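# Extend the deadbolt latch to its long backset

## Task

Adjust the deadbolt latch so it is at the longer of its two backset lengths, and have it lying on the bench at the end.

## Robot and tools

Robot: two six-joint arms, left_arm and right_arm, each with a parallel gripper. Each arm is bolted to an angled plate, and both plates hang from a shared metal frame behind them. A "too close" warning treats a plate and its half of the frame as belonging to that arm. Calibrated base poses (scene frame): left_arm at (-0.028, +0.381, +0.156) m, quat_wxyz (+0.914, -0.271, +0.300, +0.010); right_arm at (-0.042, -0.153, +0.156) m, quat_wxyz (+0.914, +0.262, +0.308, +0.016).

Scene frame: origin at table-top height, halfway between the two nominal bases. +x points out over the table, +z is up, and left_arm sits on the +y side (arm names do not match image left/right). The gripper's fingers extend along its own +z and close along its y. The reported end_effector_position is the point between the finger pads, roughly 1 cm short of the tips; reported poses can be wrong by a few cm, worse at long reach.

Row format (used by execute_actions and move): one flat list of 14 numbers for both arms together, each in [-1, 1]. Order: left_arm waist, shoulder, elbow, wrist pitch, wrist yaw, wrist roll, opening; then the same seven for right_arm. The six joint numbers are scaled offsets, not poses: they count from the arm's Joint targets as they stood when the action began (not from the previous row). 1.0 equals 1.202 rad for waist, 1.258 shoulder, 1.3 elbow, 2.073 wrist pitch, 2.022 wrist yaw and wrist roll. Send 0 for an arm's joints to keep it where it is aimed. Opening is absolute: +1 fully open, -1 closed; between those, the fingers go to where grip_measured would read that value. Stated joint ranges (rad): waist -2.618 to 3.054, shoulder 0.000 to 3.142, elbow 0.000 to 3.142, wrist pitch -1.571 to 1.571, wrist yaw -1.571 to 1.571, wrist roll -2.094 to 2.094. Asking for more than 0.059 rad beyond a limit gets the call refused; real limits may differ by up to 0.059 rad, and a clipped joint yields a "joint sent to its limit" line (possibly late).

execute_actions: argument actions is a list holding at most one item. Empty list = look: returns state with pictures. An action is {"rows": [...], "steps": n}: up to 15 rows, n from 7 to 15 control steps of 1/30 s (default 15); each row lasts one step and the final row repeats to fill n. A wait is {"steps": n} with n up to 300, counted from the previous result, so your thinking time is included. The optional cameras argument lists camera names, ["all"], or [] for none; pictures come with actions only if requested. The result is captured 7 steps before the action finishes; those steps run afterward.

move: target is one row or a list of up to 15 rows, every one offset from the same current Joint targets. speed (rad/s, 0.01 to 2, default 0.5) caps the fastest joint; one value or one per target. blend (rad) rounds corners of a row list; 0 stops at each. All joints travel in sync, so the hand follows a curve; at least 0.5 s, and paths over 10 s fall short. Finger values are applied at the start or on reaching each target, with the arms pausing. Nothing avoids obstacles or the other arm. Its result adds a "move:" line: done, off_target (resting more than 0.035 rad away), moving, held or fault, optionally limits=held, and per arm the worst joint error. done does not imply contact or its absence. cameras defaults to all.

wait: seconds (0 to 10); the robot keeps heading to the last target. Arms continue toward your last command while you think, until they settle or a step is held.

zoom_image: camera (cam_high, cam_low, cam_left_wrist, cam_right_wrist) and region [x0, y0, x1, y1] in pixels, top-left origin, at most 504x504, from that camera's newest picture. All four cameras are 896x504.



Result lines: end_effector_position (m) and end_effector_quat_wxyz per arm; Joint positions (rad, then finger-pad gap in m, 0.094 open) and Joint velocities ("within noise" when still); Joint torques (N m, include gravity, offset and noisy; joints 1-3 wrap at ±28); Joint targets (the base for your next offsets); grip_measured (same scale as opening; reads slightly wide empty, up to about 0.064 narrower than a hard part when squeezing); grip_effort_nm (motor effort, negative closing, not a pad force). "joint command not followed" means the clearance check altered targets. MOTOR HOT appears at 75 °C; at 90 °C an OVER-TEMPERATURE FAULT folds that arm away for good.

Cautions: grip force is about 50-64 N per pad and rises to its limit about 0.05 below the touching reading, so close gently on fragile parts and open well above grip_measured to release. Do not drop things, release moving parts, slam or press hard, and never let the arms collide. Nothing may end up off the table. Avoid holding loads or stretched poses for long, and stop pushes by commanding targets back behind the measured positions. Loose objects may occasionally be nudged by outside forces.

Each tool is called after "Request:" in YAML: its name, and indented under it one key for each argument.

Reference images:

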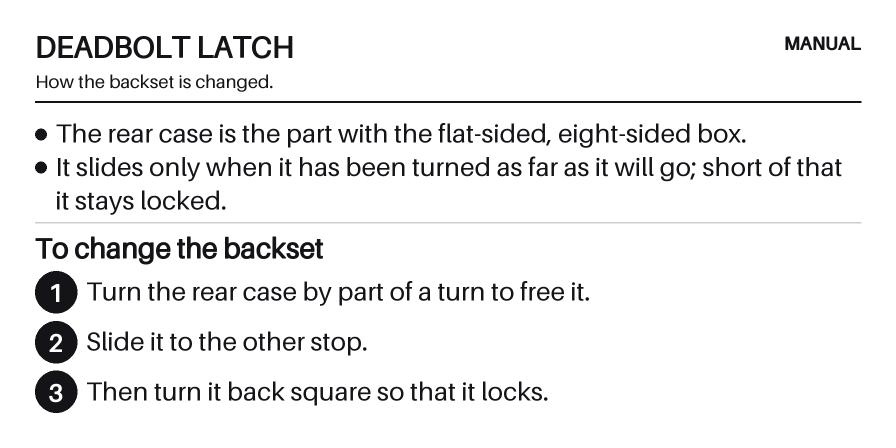

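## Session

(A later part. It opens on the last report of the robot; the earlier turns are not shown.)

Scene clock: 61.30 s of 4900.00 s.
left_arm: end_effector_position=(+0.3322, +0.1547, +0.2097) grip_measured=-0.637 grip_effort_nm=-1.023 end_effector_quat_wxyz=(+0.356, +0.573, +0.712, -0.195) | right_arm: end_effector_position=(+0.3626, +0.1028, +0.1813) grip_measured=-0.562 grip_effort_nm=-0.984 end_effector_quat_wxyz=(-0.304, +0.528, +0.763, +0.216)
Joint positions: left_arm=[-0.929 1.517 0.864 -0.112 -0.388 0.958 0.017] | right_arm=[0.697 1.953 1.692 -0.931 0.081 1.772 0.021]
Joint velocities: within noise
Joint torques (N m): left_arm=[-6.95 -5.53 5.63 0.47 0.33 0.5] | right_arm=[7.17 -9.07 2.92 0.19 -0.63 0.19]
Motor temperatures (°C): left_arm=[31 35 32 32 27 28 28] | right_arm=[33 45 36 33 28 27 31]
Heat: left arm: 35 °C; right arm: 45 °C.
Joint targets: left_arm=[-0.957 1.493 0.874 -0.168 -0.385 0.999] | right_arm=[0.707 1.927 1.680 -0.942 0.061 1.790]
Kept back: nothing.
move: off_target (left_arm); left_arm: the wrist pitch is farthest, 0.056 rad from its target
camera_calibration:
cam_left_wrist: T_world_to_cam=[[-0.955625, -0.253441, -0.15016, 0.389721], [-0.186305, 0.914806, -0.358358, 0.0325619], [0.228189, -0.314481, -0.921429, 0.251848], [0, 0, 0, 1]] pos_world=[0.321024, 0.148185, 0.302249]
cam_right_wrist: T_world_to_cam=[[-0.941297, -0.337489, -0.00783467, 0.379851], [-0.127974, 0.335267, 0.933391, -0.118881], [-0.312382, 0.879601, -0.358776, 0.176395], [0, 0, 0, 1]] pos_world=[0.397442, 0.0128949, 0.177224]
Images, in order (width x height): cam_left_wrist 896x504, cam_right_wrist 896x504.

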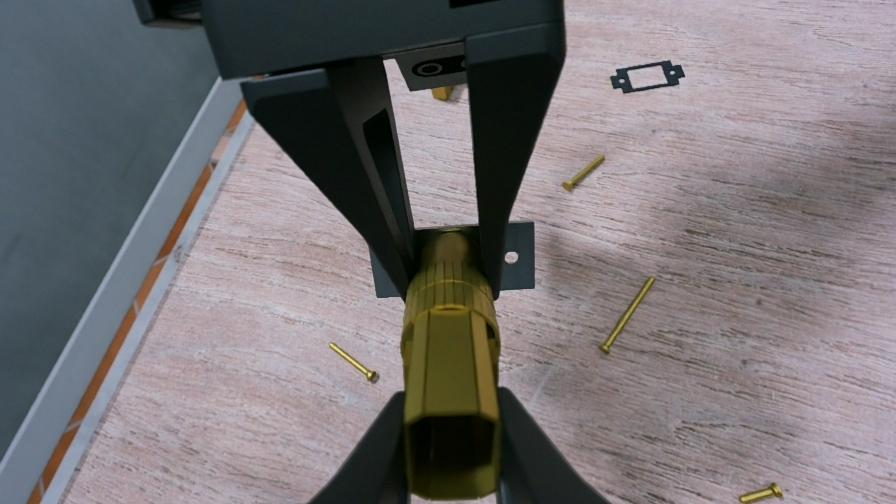

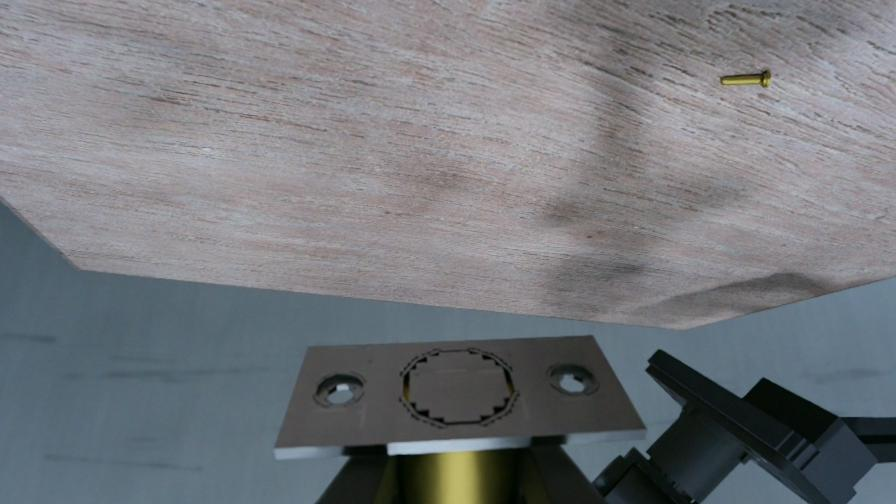

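Request:
move:
  target:
    - [0,0,0,0,0,0.03,-1,0,0,0,0,0,0,-1]
    - [-0.0151,-0.0326,-0.0008,-0.0225,-0.007,0.025,-1,0,0,0,0,0,0,-1]
  speed: 0.1
  cameras: ["cam_left_wrist","cam_right_wrist"]

Scene clock: 63.37 s of 4900.00 s.
left_arm: end_effector_position=(+0.3309, +0.1607, +0.2170) grip_measured=-0.637 grip_effort_nm=-1.023 end_effector_quat_wxyz=(+0.361, +0.584, +0.702, -0.188) | right_arm: end_effector_position=(+0.3620, +0.1089, +0.1874) grip_measured=-0.563 grip_effort_nm=-0.989 end_effector_quat_wxyz=(-0.312, +0.522, +0.760, +0.228)
Joint positions: left_arm=[-0.943 1.484 0.864 -0.145 -0.398 0.983 0.017] | right_arm=[0.705 1.953 1.692 -0.918 0.056 1.768 0.021]
Joint velocities: within noise
Joint torques (N m): left_arm=[-7.38 -6.06 5.57 0.34 0.26 0.81] | right_arm=[6.61 -9.05 2.93 0.1 -0.37 0.23]
Motor temperatures (°C): left_arm=[31 35 32 32 27 28 28] | right_arm=[33 44 36 33 28 27 31]
Heat: left arm: 35 °C; right arm: 44 °C.
Joint targets: left_arm=[-0.976 1.452 0.872 -0.215 -0.399 1.049] | right_arm=[0.707 1.927 1.680 -0.942 0.062 1.790]
Kept back: nothing.
move: off_target (left_arm); left_arm: the wrist pitch is farthest, 0.070 rad from its target
camera_calibration:
cam_left_wrist: T_world_to_cam=[[-0.956465, -0.23202, -0.177034, 0.39385], [-0.15789, 0.92154, -0.354732, 0.0181422], [0.245449, -0.311337, -0.918055, 0.2538], [0, 0, 0, 1]] pos_world=[0.317274, 0.15368, 0.309163]
cam_right_wrist: T_world_to_cam=[[-0.940456, -0.339314, -0.0202154, 0.383607], [-0.130188, 0.30462, 0.943535, -0.124439], [-0.313996, 0.889985, -0.330656, 0.167263], [0, 0, 0, 1]] pos_world=[0.397085, 0.0192089, 0.180474]
Images, in order (width x height): cam_left_wrist 896x504, cam_right_wrist 896x504.

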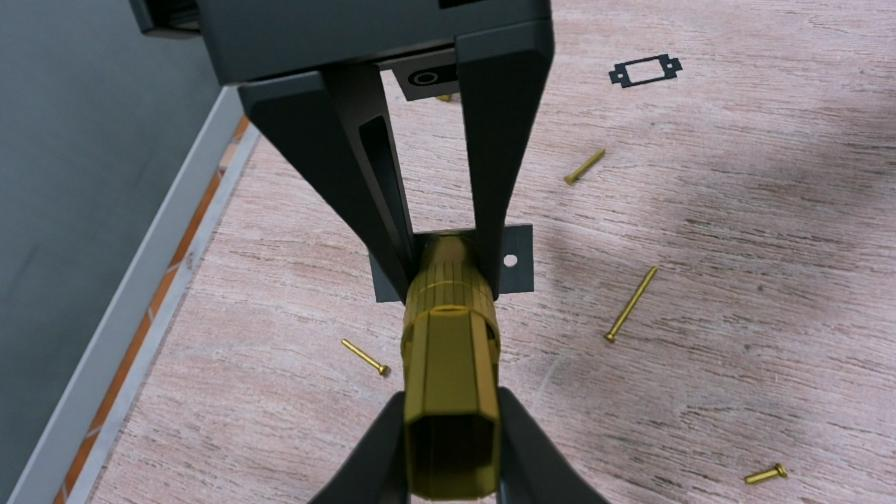

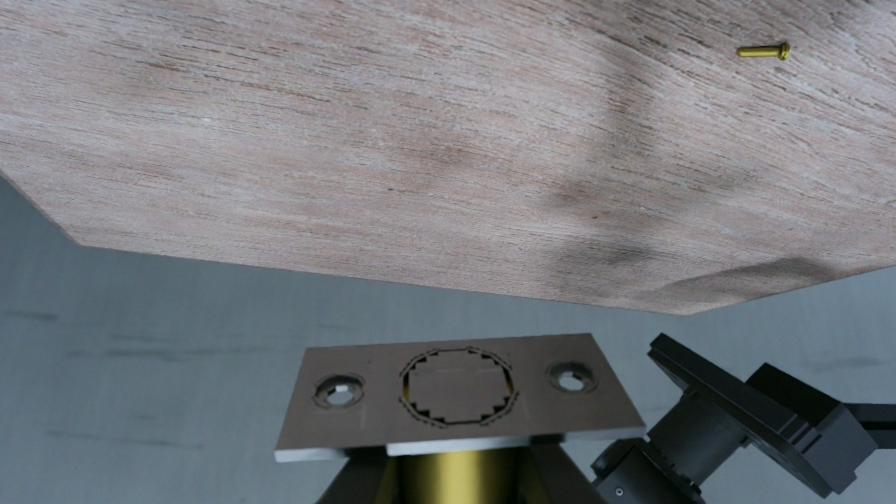

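Request:
move:
  target: [0,0,0,0,0,-0.012,-1,-0.0166,0,0,-0.0145,0.0247,0,-1]
  speed: 0.1
  cameras: ["cam_left_wrist","cam_right_wrist"]

Scene clock: 65.30 s of 4900.00 s.
left_arm: end_effector_position=(+0.3307, +0.1608, +0.2169) grip_measured=-0.637 grip_effort_nm=-1.023 end_effector_quat_wxyz=(+0.360, +0.582, +0.704, -0.190) | right_arm: end_effector_position=(+0.3620, +0.1083, +0.1869) grip_measured=-0.563 grip_effort_nm=-0.984 end_effector_quat_wxyz=(-0.310, +0.522, +0.761, +0.227)
Joint positions: left_arm=[-0.943 1.484 0.864 -0.146 -0.398 0.976 0.017] | right_arm=[0.705 1.953 1.692 -0.92 0.06 1.768 0.021]
Joint velocities: within noise
Joint torques (N m): left_arm=[-7.28 -6.06 5.53 0.34 0.3 0.62] | right_arm=[5.15 -9.05 2.96 -0.19 0.14 0.24]
Motor temperatures (°C): left_arm=[31 35 32 32 27 28 28] | right_arm=[33 44 36 33 28 27 31]
Heat: left arm: 35 °C; right arm: 44 °C.
Joint targets: left_arm=[-0.976 1.452 0.872 -0.215 -0.399 1.025] | right_arm=[0.687 1.927 1.680 -0.972 0.112 1.791]
Kept back: nothing.
move: off_target (left_arm, right_arm); left_arm: the wrist pitch is farthest, 0.069 rad from its target; right_arm: the wrist pitch is farthest, 0.052 rad from its target
camera_calibration:
cam_left_wrist: T_world_to_cam=[[-0.956487, -0.235837, -0.171795, 0.393108], [-0.163171, 0.920466, -0.35513, 0.0200183], [0.241884, -0.311645, -0.918896, 0.255149], [0, 0, 0, 1]] pos_world=[0.317553, 0.153799, 0.309098]
cam_right_wrist: T_world_to_cam=[[-0.940263, -0.339872, -0.0198024, 0.383289], [-0.131276, 0.308283, 0.942193, -0.123521], [-0.314121, 0.888509, -0.334484, 0.168503], [0, 0, 0, 1]] pos_world=[0.397107, 0.018632, 0.180332]
Images, in order (width x height): cam_left_wrist 896x504, cam_right_wrist 896x504.

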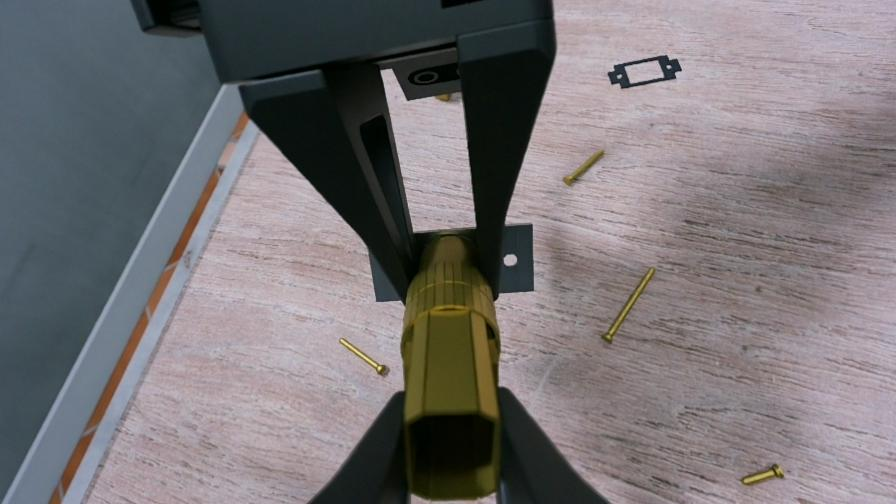

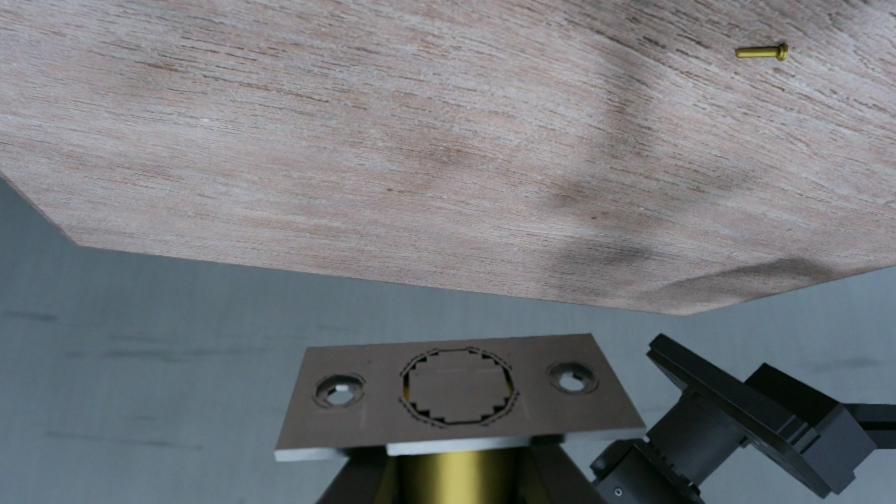

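Request:
move:
  target: [-0.0151,-0.0327,-0.0008,-0.0225,-0.007,0.012,-1,-0.0166,0,0,-0.0145,0.0247,0,-1]
  speed: 0.1
  cameras: ["cam_left_wrist","cam_right_wrist"]

Scene clock: 66.87 s of 4900.00 s.
left_arm: end_effector_position=(+0.3284, +0.1630, +0.2213) grip_measured=-0.637 grip_effort_nm=-1.023 end_effector_quat_wxyz=(+0.361, +0.585, +0.701, -0.190) | right_arm: end_effector_position=(+0.3596, +0.1097, +0.1891) grip_measured=-0.564 grip_effort_nm=-0.989 end_effector_quat_wxyz=(-0.318, +0.519, +0.760, +0.228)
Joint positions: left_arm=[-0.955 1.469 0.864 -0.166 -0.404 0.975 0.017] | right_arm=[0.706 1.953 1.692 -0.924 0.044 1.767 0.02]
Joint velocities: within noise
Joint torques (N m): left_arm=[-7.72 -8.18 5.37 0.12 0.21 0.91] | right_arm=[3.59 -9.05 2.96 -0.47 0.86 0.24]
Motor temperatures (°C): left_arm=[31 35 32 32 27 28 28] | right_arm=[33 44 36 33 28 27 31]
Heat: left arm: 35 °C; right arm: 44 °C.
Joint targets: left_arm=[-0.994 1.411 0.871 -0.261 -0.413 1.050] | right_arm=[0.667 1.927 1.680 -1.002 0.161 1.790]
Kept back: nothing.
move: off_target (left_arm, right_arm); left_arm: the wrist pitch is farthest, 0.096 rad from its target; right_arm: the wrist yaw is farthest, 0.118 rad from its target
camera_calibration:
cam_left_wrist: T_world_to_cam=[[-0.957366, -0.228878, -0.176255, 0.392317], [-0.154898, 0.921728, -0.355561, 0.0163975], [0.243839, -0.313101, -0.917884, 0.259886], [0, 0, 0, 1]] pos_world=[0.31476, 0.156049, 0.313523]
cam_right_wrist: T_world_to_cam=[[-0.938165, -0.345829, -0.0157699, 0.380733], [-0.124894, 0.295624, 0.947105, -0.128131], [-0.322875, 0.89051, -0.320536, 0.167561], [0, 0, 0, 1]] pos_world=[0.395289, 0.0203324, 0.181067]
Images, in order (width x height): cam_left_wrist 896x504, cam_right_wrist 896x504.

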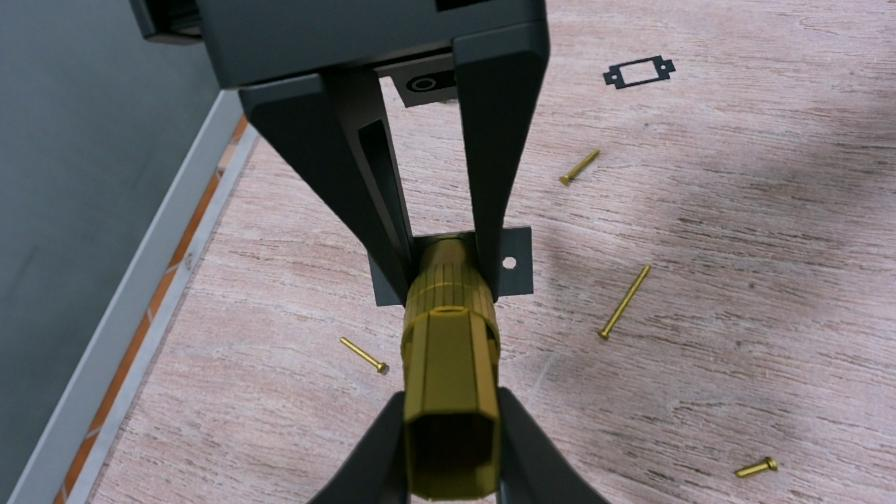

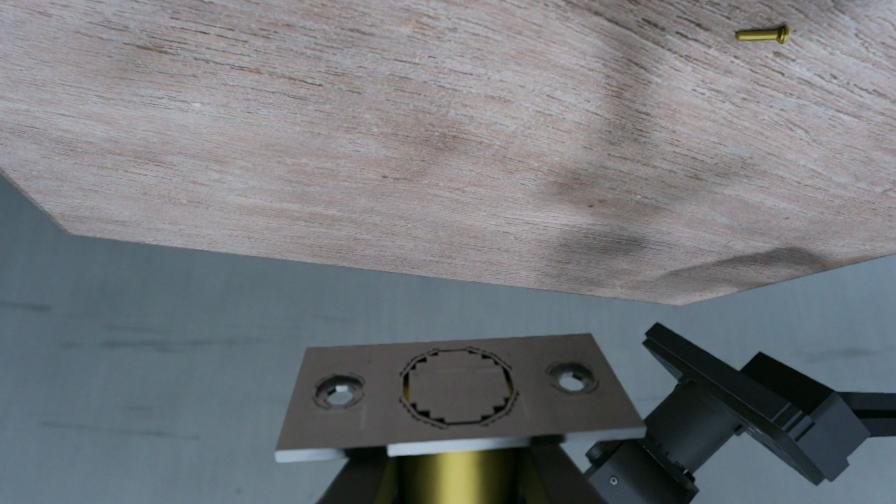

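Request:
move:
  target:
    - [0.0483,0.1033,0.0031,0.0709,0.0223,-0.02,-1,0.0333,0,0,0.0289,-0.049,0,-1]
    - [0.0483,0.1033,0.0031,0.0709,0.0223,-0.905,-1,0.0333,0,0,0.0289,-0.049,0,-1]
  speed: [0.15,0.6]
  cameras: ["cam_left_wrist","cam_right_wrist"]

Scene clock: 72.17 s of 4900.00 s.
left_arm: end_effector_position=(+0.3215, +0.1538, +0.1985) grip_measured=-0.637 grip_effort_nm=-1.023 end_effector_quat_wxyz=(+0.066, -0.159, +0.908, -0.381) | right_arm: end_effector_position=(+0.3589, +0.0992, +0.1795) grip_measured=-0.995 grip_effort_nm=-0.212 end_effector_quat_wxyz=(-0.305, +0.532, +0.763, +0.205)
Joint positions: left_arm=[-0.926 1.537 0.864 -0.149 -0.391 -0.777 0.017] | right_arm=[0.696 1.949 1.686 -0.946 0.088 1.784 0]
Joint velocities: within noise
Joint torques (N m): left_arm=[-5.46 -3.34 5.67 1.32 0.53 -0.05] | right_arm=[7.21 -8.76 3.4 0.32 -0.7 0.07]
Motor temperatures (°C): left_arm=[31 35 32 32 27 28 28] | right_arm=[33 44 36 33 28 27 31]
Heat: left arm: 35 °C; right arm: 44 °C.
Joint targets: left_arm=[-0.935 1.541 0.875 -0.114 -0.368 -0.780] | right_arm=[0.707 1.926 1.680 -0.942 0.062 1.790]
Kept back: nothing.
move: done
camera_calibration:
cam_left_wrist: T_world_to_cam=[[0.215608, -0.66939, 0.710936, -0.105844], [-0.955596, 0.00512676, 0.294634, 0.284986], [-0.20087, -0.742893, -0.638562, 0.391325], [0, 0, 0, 1]] pos_world=[0.373758, 0.218401, 0.241167]
cam_right_wrist: T_world_to_cam=[[-0.940701, -0.33904, 0.0115562, 0.371567], [-0.11499, 0.35073, 0.92939, -0.121899], [-0.319153, 0.872949, -0.368919, 0.182694], [0, 0, 0, 1]] pos_world=[0.393824, 0.0092469, 0.176397]
Images, in order (width x height): cam_left_wrist 896x504, cam_right_wrist 896x504.

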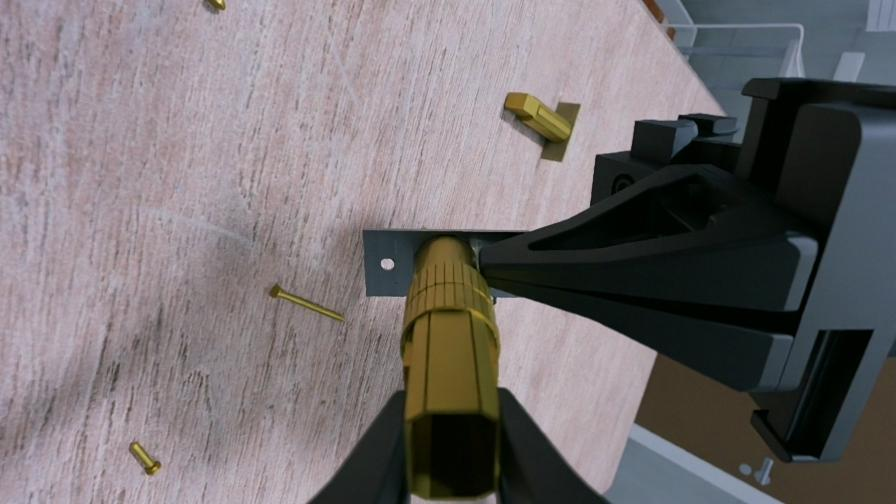

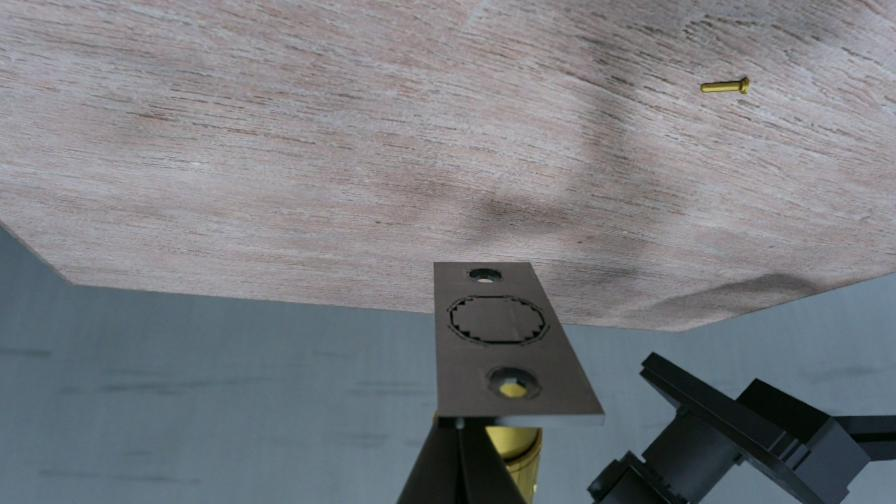

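Request:
move:
  target: [0,0,0,0,0,0,-0.9,0.0125,-0.0485,0.1115,-0.1027,0.0064,0.0025,-0.9]
  speed: 0.25

Request:
zoom_image:
  camera: "cam_right_wrist"
  region: [350, 200, 700, 504]

Request:
zoom_image:
  camera: "cam_low"
  region: [400, 140, 500, 220]

Request:
zoom_image:
  camera: "cam_left_wrist"
  region: [300, 200, 600, 504]

Scene clock: 74.70 s of 4900.00 s.
left_arm: end_effector_position=(+0.3229, +0.1533, +0.1995) grip_measured=-0.637 grip_effort_nm=-1.018 end_effector_quat_wxyz=(+0.068, -0.161, +0.907, -0.383) | right_arm: end_effector_position=(+0.3722, +0.0614, +0.2152) grip_measured=-0.902 grip_effort_nm=0.139 end_effector_quat_wxyz=(-0.307, +0.529, +0.765, +0.200)
Joint positions: left_arm=[-0.926 1.537 0.864 -0.142 -0.39 -0.779 0.017] | right_arm=[0.696 1.888 1.804 -1.138 0.086 1.784 0.005]
Joint velocities: within noise
Joint torques (N m): left_arm=[-5.38 -3.34 5.67 1.24 0.51 -0.06] | right_arm=[8.05 -8.5 5.7 0.1 -0.54 0.11]
Motor temperatures (°C): left_arm=[31 35 32 32 27 28 28] | right_arm=[33 44 36 33 28 27 31]
Heat: left arm: 35 °C; right arm: 44 °C.
Joint targets: left_arm=[-0.935 1.541 0.875 -0.114 -0.368 -0.781] | right_arm=[0.722 1.865 1.825 -1.156 0.075 1.795]
Kept back: nothing.
move: done
camera_calibration:
cam_left_wrist: T_world_to_cam=[[0.218073, -0.664272, 0.714974, -0.109604], [-0.956207, 0.00111749, 0.292689, 0.287233], [-0.195224, -0.74749, -0.634937, 0.390008], [0, 0, 0, 1]] pos_world=[0.374695, 0.218399, 0.241925]
cam_right_wrist: T_world_to_cam=[[-0.937373, -0.347758, 0.0199212, 0.368407], [-0.111464, 0.353649, 0.928713, -0.141666], [-0.330013, 0.86833, -0.370264, 0.237737], [0, 0, 0, 1]] pos_world=[0.408, -0.0282174, 0.212253]

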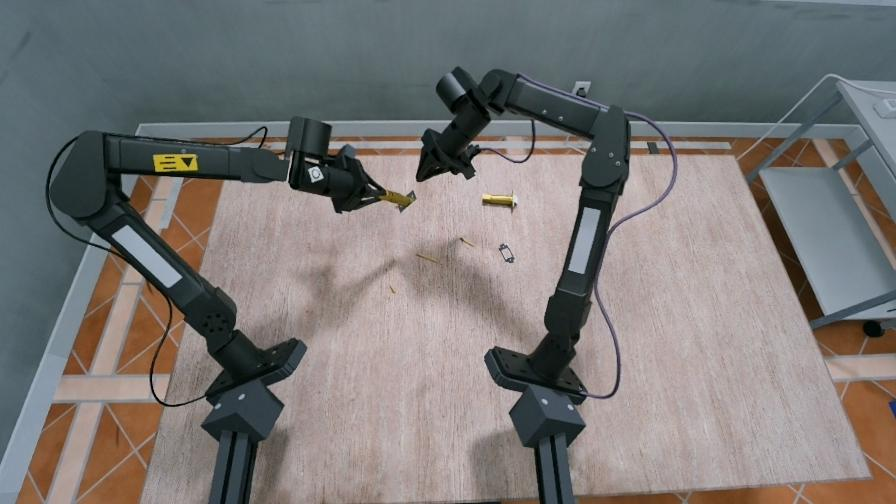

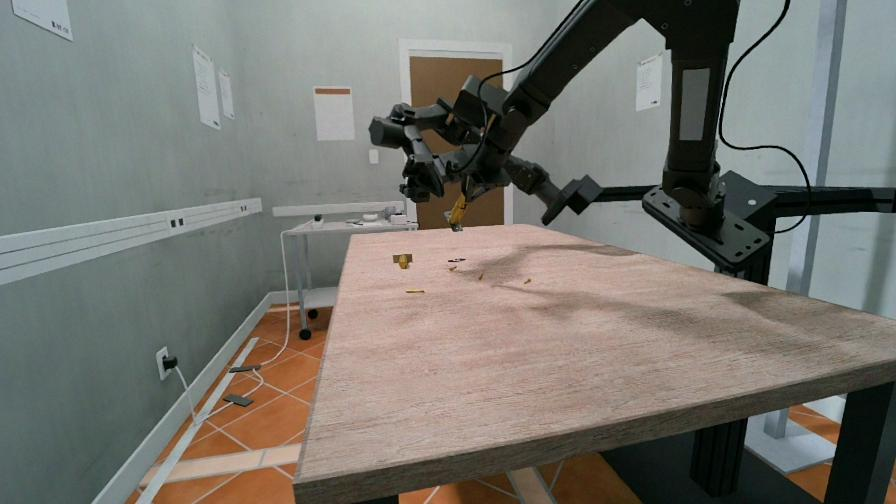

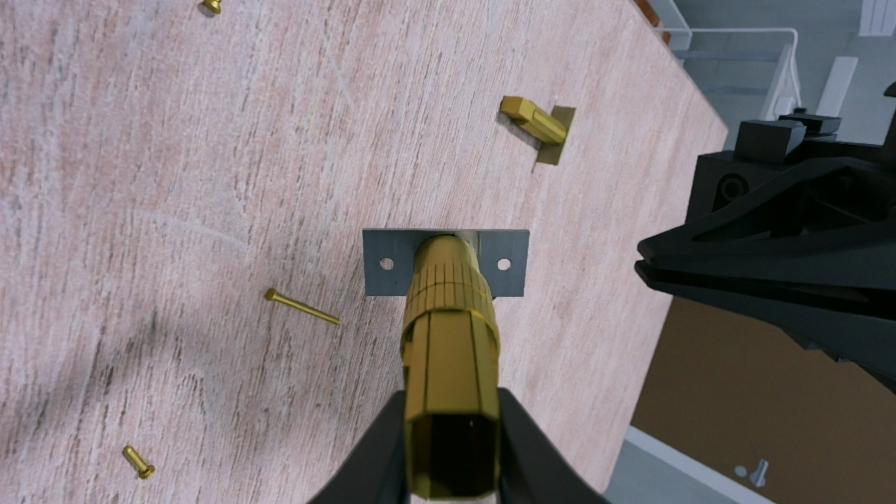

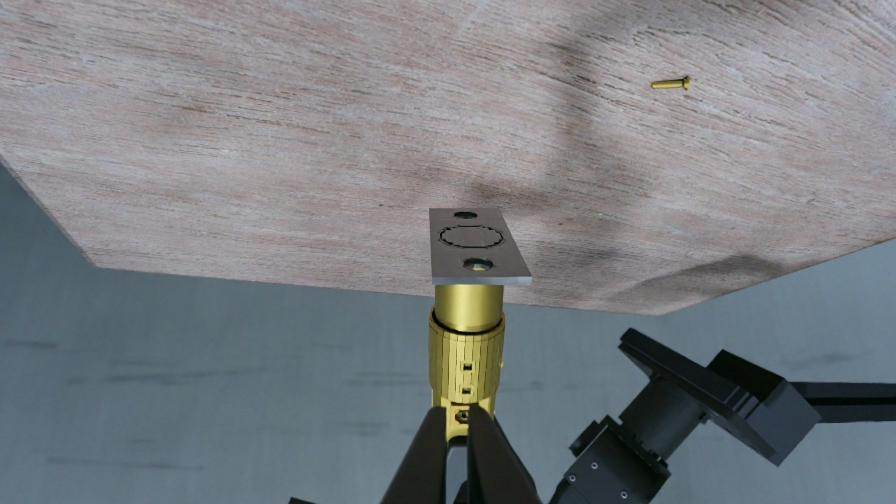

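Scaled by 1.440 from the camera's 896x504 image, which has a finer 1280x720 frame.

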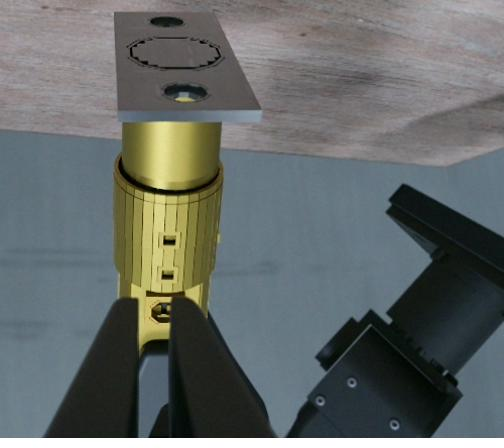

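Scaled by 5.040 from the camera's 896x504 image, which has a finer 1280x720 frame.

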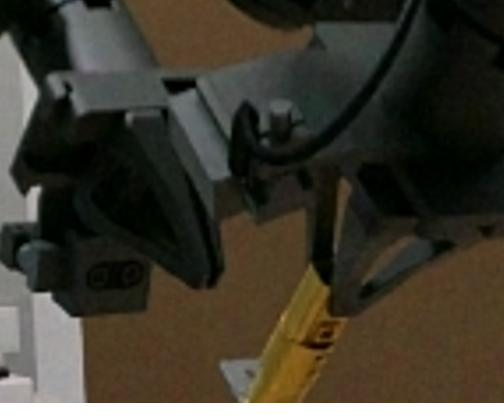

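Scaled by 1.658 from the camera's 896x504 image, which has a finer 1280x720 frame.

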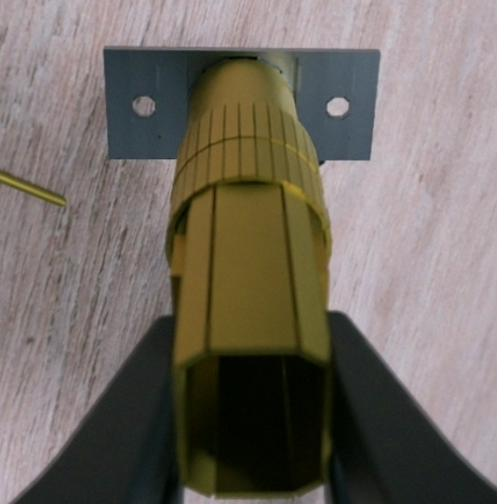

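Request:
move:
  target: [0,-0.0064,0,0.0188,0.0114,0,-0.9,0,0,0,0,0,0,0.0]
  speed: 0.25
  cameras: ["cam_left_wrist","cam_right_wrist"]

Request:
zoom_image:
  camera: "cam_right_wrist"
  region: [350, 200, 600, 450]

Scene clock: 77.90 s of 4900.00 s.
left_arm: end_effector_position=(+0.3285, +0.1490, +0.2058) grip_measured=-0.637 grip_effort_nm=-1.018 end_effector_quat_wxyz=(+0.073, -0.168, +0.898, -0.401) | right_arm: end_effector_position=(+0.3721, +0.0613, +0.2152) grip_measured=-0.002 grip_effort_nm=0.139 end_effector_quat_wxyz=(-0.308, +0.529, +0.765, +0.200)
Joint positions: left_arm=[-0.926 1.537 0.864 -0.104 -0.37 -0.779 0.017] | right_arm=[0.696 1.888 1.804 -1.139 0.086 1.785 0.047]
Joint velocities: within noise
Joint torques (N m): left_arm=[-5.39 -4.03 5.63 1.29 0.61 -0.03] | right_arm=[8.03 -8.5 5.7 0.1 -0.54 0.11]
Motor temperatures (°C): left_arm=[31 35 32 32 27 28 28] | right_arm=[33 44 36 33 28 27 31]
Heat: left arm: 35 °C; right arm: 44 °C.
Joint targets: left_arm=[-0.935 1.533 0.875 -0.075 -0.345 -0.780] | right_arm=[0.722 1.865 1.825 -1.155 0.075 1.795]
Kept back: nothing.
move: done
camera_calibration:
cam_left_wrist: T_world_to_cam=[[0.221323, -0.633319, 0.741568, -0.129394], [-0.959306, -0.00465707, 0.28233, 0.294757], [-0.175351, -0.773877, -0.608578, 0.383944], [0, 0, 0, 1]] pos_world=[0.378725, 0.21655, 0.246396]
cam_right_wrist: T_world_to_cam=[[-0.937262, -0.348012, 0.0206775, 0.368034], [-0.110958, 0.354007, 0.928638, -0.141823], [-0.330497, 0.868083, -0.370411, 0.237983], [0, 0, 0, 1]] pos_world=[0.407861, -0.0283028, 0.212244]
Images, in order (width x height): cam_left_wrist 896x504, cam_right_wrist 896x504.

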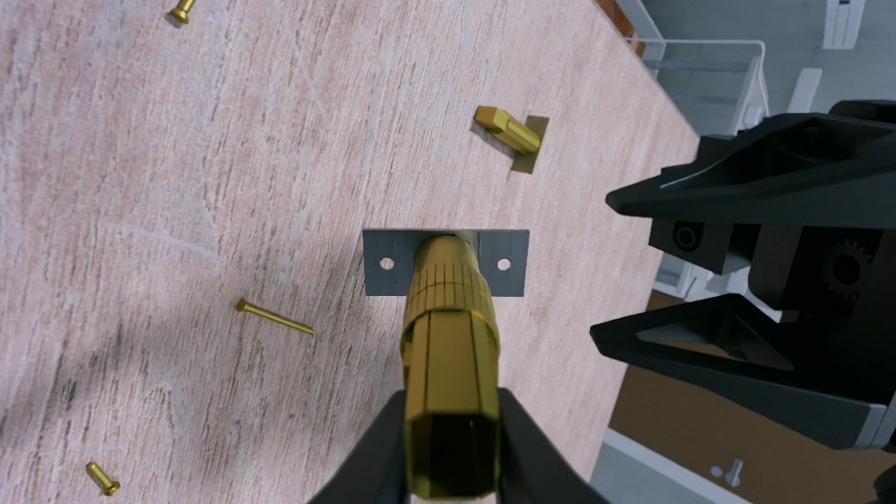

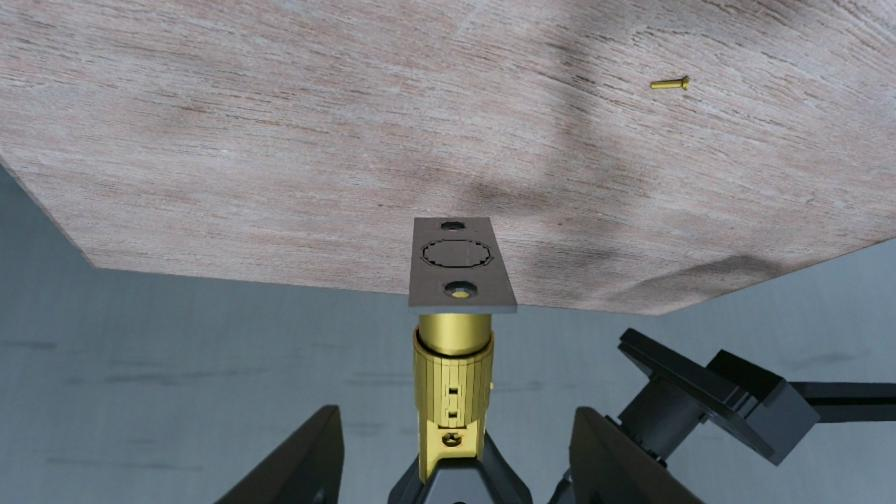

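Scaled by 2.016 from the camera's 896x504 image, which has a finer 1280x720 frame.

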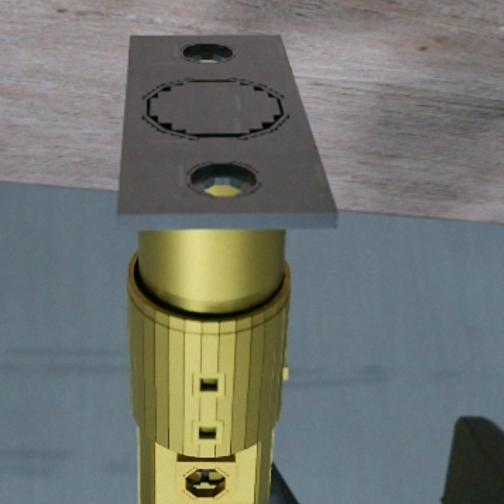

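Request:
move:
  target: [0,0,0,0,0,0.78,-0.9,0,0,0,0,0,0,0.0]
  speed: 0.8
  cameras: ["cam_left_wrist","cam_right_wrist"]

Request:
zoom_image:
  camera: "cam_right_wrist"
  region: [350, 200, 600, 450]

Scene clock: 81.70 s of 4900.00 s.
left_arm: end_effector_position=(+0.3286, +0.1489, +0.2060) grip_measured=-0.638 grip_effort_nm=-1.023 end_effector_quat_wxyz=(+0.335, +0.514, +0.755, -0.232) | right_arm: end_effector_position=(+0.3720, +0.0612, +0.2152) grip_measured=-0.002 grip_effort_nm=0.144 end_effector_quat_wxyz=(-0.308, +0.529, +0.765, +0.199)
Joint positions: left_arm=[-0.926 1.537 0.864 -0.103 -0.37 0.788 0.017] | right_arm=[0.696 1.888 1.804 -1.139 0.086 1.785 0.047]
Joint velocities: within noise
Joint torques (N m): left_arm=[-5.46 -3.95 5.78 1.26 0.56 0.08] | right_arm=[8.01 -8.54 5.7 0.11 -0.53 0.11]
Motor temperatures (°C): left_arm=[31 35 32 32 27 28 28] | right_arm=[33 45 36 33 28 27 31]
Heat: left arm: 35 °C; right arm: 45 °C.
Joint targets: left_arm=[-0.935 1.533 0.875 -0.076 -0.345 0.796] | right_arm=[0.722 1.865 1.825 -1.156 0.075 1.795]
Kept back: nothing.
move: done
camera_calibration:
cam_left_wrist: T_world_to_cam=[[-0.936435, -0.350581, -0.0135231, 0.364324], [-0.320444, 0.870357, -0.373892, 0.089754], [0.142849, -0.345792, -0.927374, 0.281331], [0, 0, 0, 1]] pos_world=[0.329739, 0.146889, 0.299384]
cam_right_wrist: T_world_to_cam=[[-0.937161, -0.34827, 0.0209255, 0.367867], [-0.110866, 0.354124, 0.928604, -0.141838], [-0.330815, 0.867931, -0.370482, 0.238136], [0, 0, 0, 1]] pos_world=[0.407804, -0.0283404, 0.212239]
Images, in order (width x height): cam_left_wrist 896x504, cam_right_wrist 896x504.

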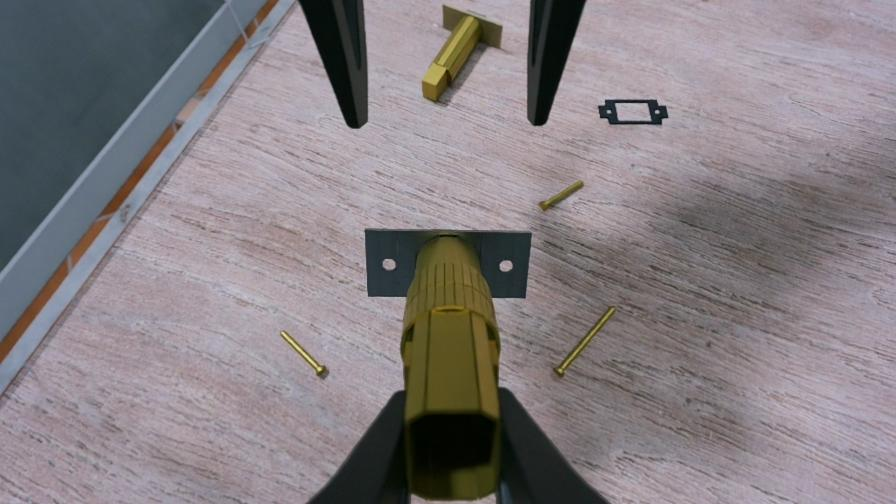

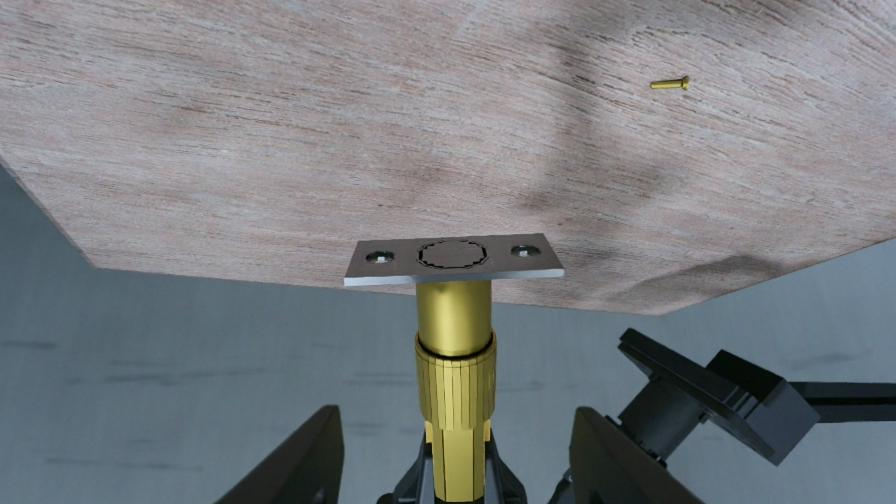

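Scaled by 2.016 from the camera's 896x504 image, which has a finer 1280x720 frame.

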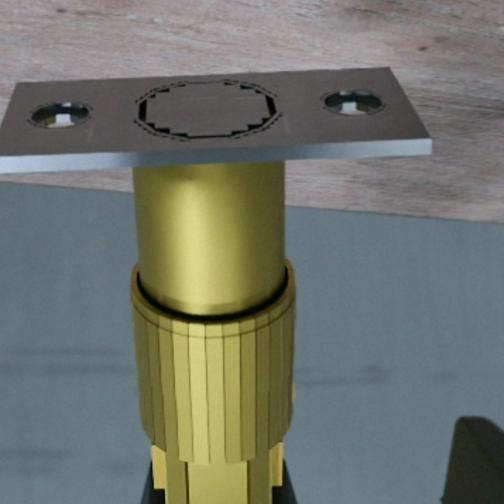

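Request:
move:
  target: [0,0,0,0,0,0,-0.9,-0.0125,0.0485,-0.1115,0.1032,-0.0064,-0.0025,0.0]
  speed: 0.2
  cameras: ["cam_left_wrist","cam_right_wrist"]

Request:
zoom_image:
  camera: "cam_left_wrist"
  region: [300, 100, 600, 400]

Scene clock: 84.67 s of 4900.00 s.
left_arm: end_effector_position=(+0.3286, +0.1489, +0.2060) grip_measured=-0.638 grip_effort_nm=-1.023 end_effector_quat_wxyz=(+0.335, +0.514, +0.755, -0.232) | right_arm: end_effector_position=(+0.3672, +0.0920, +0.1909) grip_measured=-0.002 grip_effort_nm=0.139 end_effector_quat_wxyz=(-0.302, +0.536, +0.757, +0.220)
Joint positions: left_arm=[-0.926 1.537 0.864 -0.103 -0.37 0.789 0.017] | right_arm=[0.696 1.916 1.691 -0.951 0.082 1.785 0.047]
Joint velocities: within noise
Joint torques (N m): left_arm=[-5.39 -3.93 5.71 1.26 0.57 0.09] | right_arm=[7.06 -5.97 3.04 0.43 -0.63 0.06]
Motor temperatures (°C): left_arm=[31 35 32 33 27 28 28] | right_arm=[33 45 36 33 28 27 31]
Heat: left arm: 35 °C; right arm: 45 °C.
Joint targets: left_arm=[-0.935 1.533 0.875 -0.076 -0.345 0.796] | right_arm=[0.707 1.926 1.680 -0.941 0.062 1.790]
Kept back: nothing.
move: done
camera_calibration:
cam_left_wrist: T_world_to_cam=[[-0.936606, -0.350101, -0.0140909, 0.364425], [-0.319802, 0.870596, -0.373884, 0.0895061], [0.143165, -0.345676, -0.927368, 0.281209], [0, 0, 0, 1]] pos_world=[0.329688, 0.146869, 0.299384]
cam_right_wrist: T_world_to_cam=[[-0.948588, -0.316389, -0.00891063, 0.381573], [-0.120821, 0.335933, 0.934105, -0.126444], [-0.292548, 0.887157, -0.356888, 0.182434], [0, 0, 0, 1]] pos_world=[0.400048, 0.00135473, 0.18662]
Images, in order (width x height): cam_left_wrist 896x504, cam_right_wrist 896x504.

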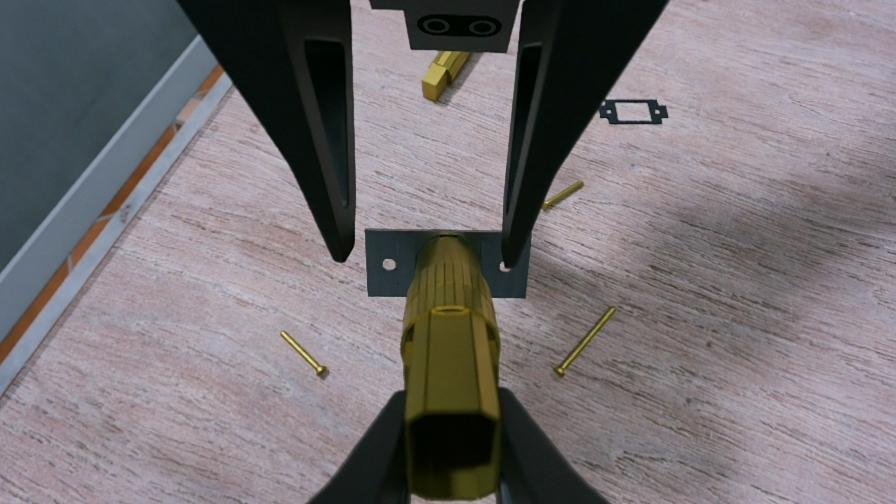

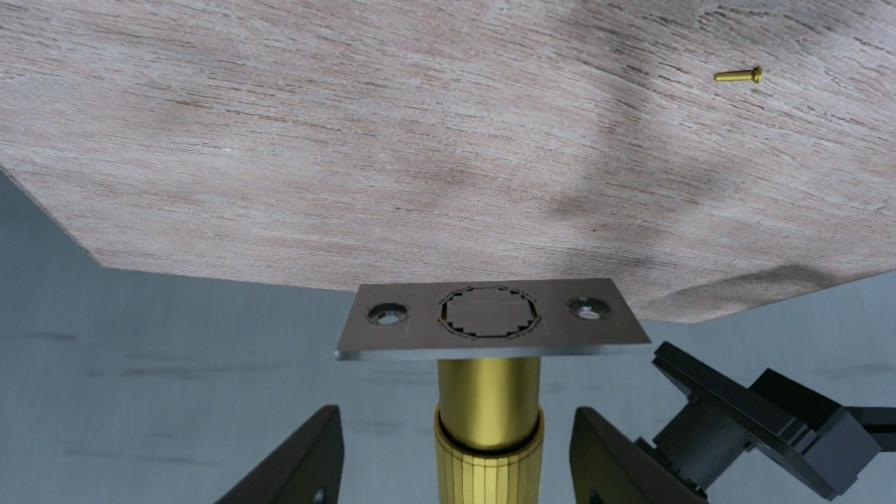

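Scaled by 1.680 from the camera's 896x504 image, which has a finer 1280x720 frame.

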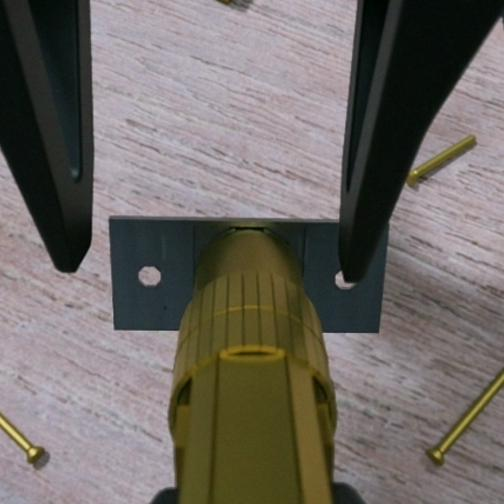

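Request:
move:
  target: [0,0,0,0,0,0,-0.9,0.0,0.0334,0,0,0.004,0,0.0]
  speed: 0.1
  cameras: ["cam_left_wrist","cam_right_wrist"]

Scene clock: 85.77 s of 4900.00 s.
left_arm: end_effector_position=(+0.3286, +0.1489, +0.2060) grip_measured=-0.638 grip_effort_nm=-1.023 end_effector_quat_wxyz=(+0.335, +0.514, +0.754, -0.232) | right_arm: end_effector_position=(+0.3578, +0.1010, +0.1790) grip_measured=-0.002 grip_effort_nm=0.144 end_effector_quat_wxyz=(-0.308, +0.530, +0.763, +0.204)
Joint positions: left_arm=[-0.926 1.537 0.864 -0.103 -0.37 0.789 0.017] | right_arm=[0.696 1.956 1.691 -0.95 0.081 1.785 0.047]
Joint velocities: within noise
Joint torques (N m): left_arm=[-5.38 -4.04 5.72 1.24 0.53 0.1] | right_arm=[7.23 -6 3 0.37 -0.53 0.06]
Motor temperatures (°C): left_arm=[31 35 32 33 27 28 28] | right_arm=[33 44 36 33 28 27 31]
Heat: left arm: 35 °C; right arm: 44 °C.
Joint targets: left_arm=[-0.935 1.533 0.875 -0.076 -0.345 0.797] | right_arm=[0.707 1.968 1.680 -0.942 0.070 1.790]
Kept back: nothing.
move: done
camera_calibration:
cam_left_wrist: T_world_to_cam=[[-0.936691, -0.349861, -0.0143748, 0.364476], [-0.319481, 0.870715, -0.373881, 0.089382], [0.143323, -0.345618, -0.927365, 0.281148], [0, 0, 0, 1]] pos_world=[0.329663, 0.14686, 0.299385]
cam_right_wrist: T_world_to_cam=[[-0.939103, -0.343249, 0.0163, 0.370188], [-0.110854, 0.347505, 0.931102, -0.123699], [-0.325264, 0.872594, -0.364394, 0.182041], [0, 0, 0, 1]] pos_world=[0.393144, 0.0112044, 0.175477]
Images, in order (width x height): cam_left_wrist 896x504, cam_right_wrist 896x504.

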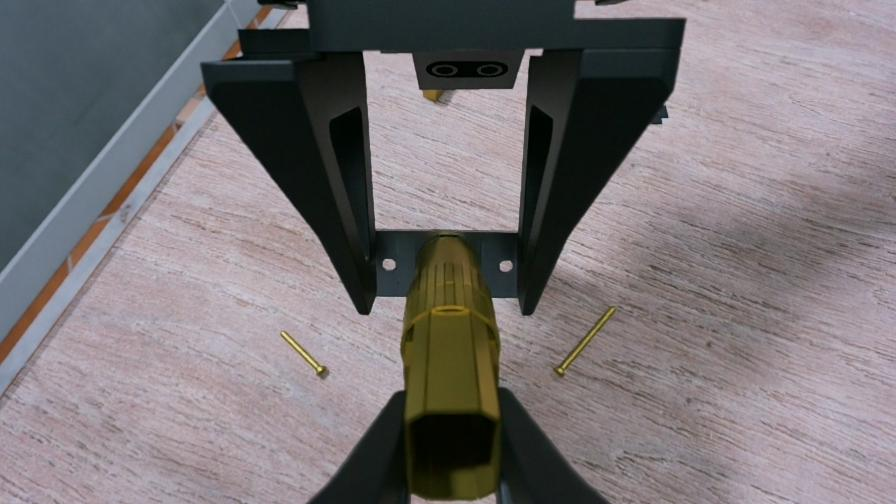

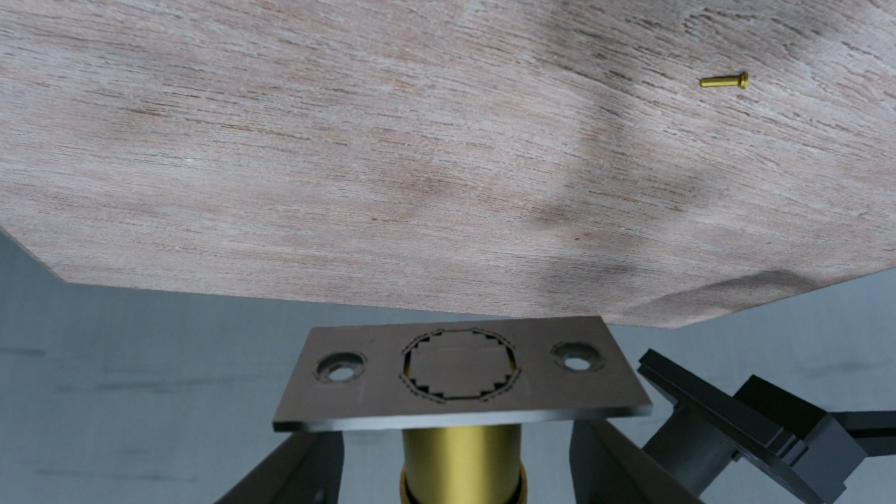

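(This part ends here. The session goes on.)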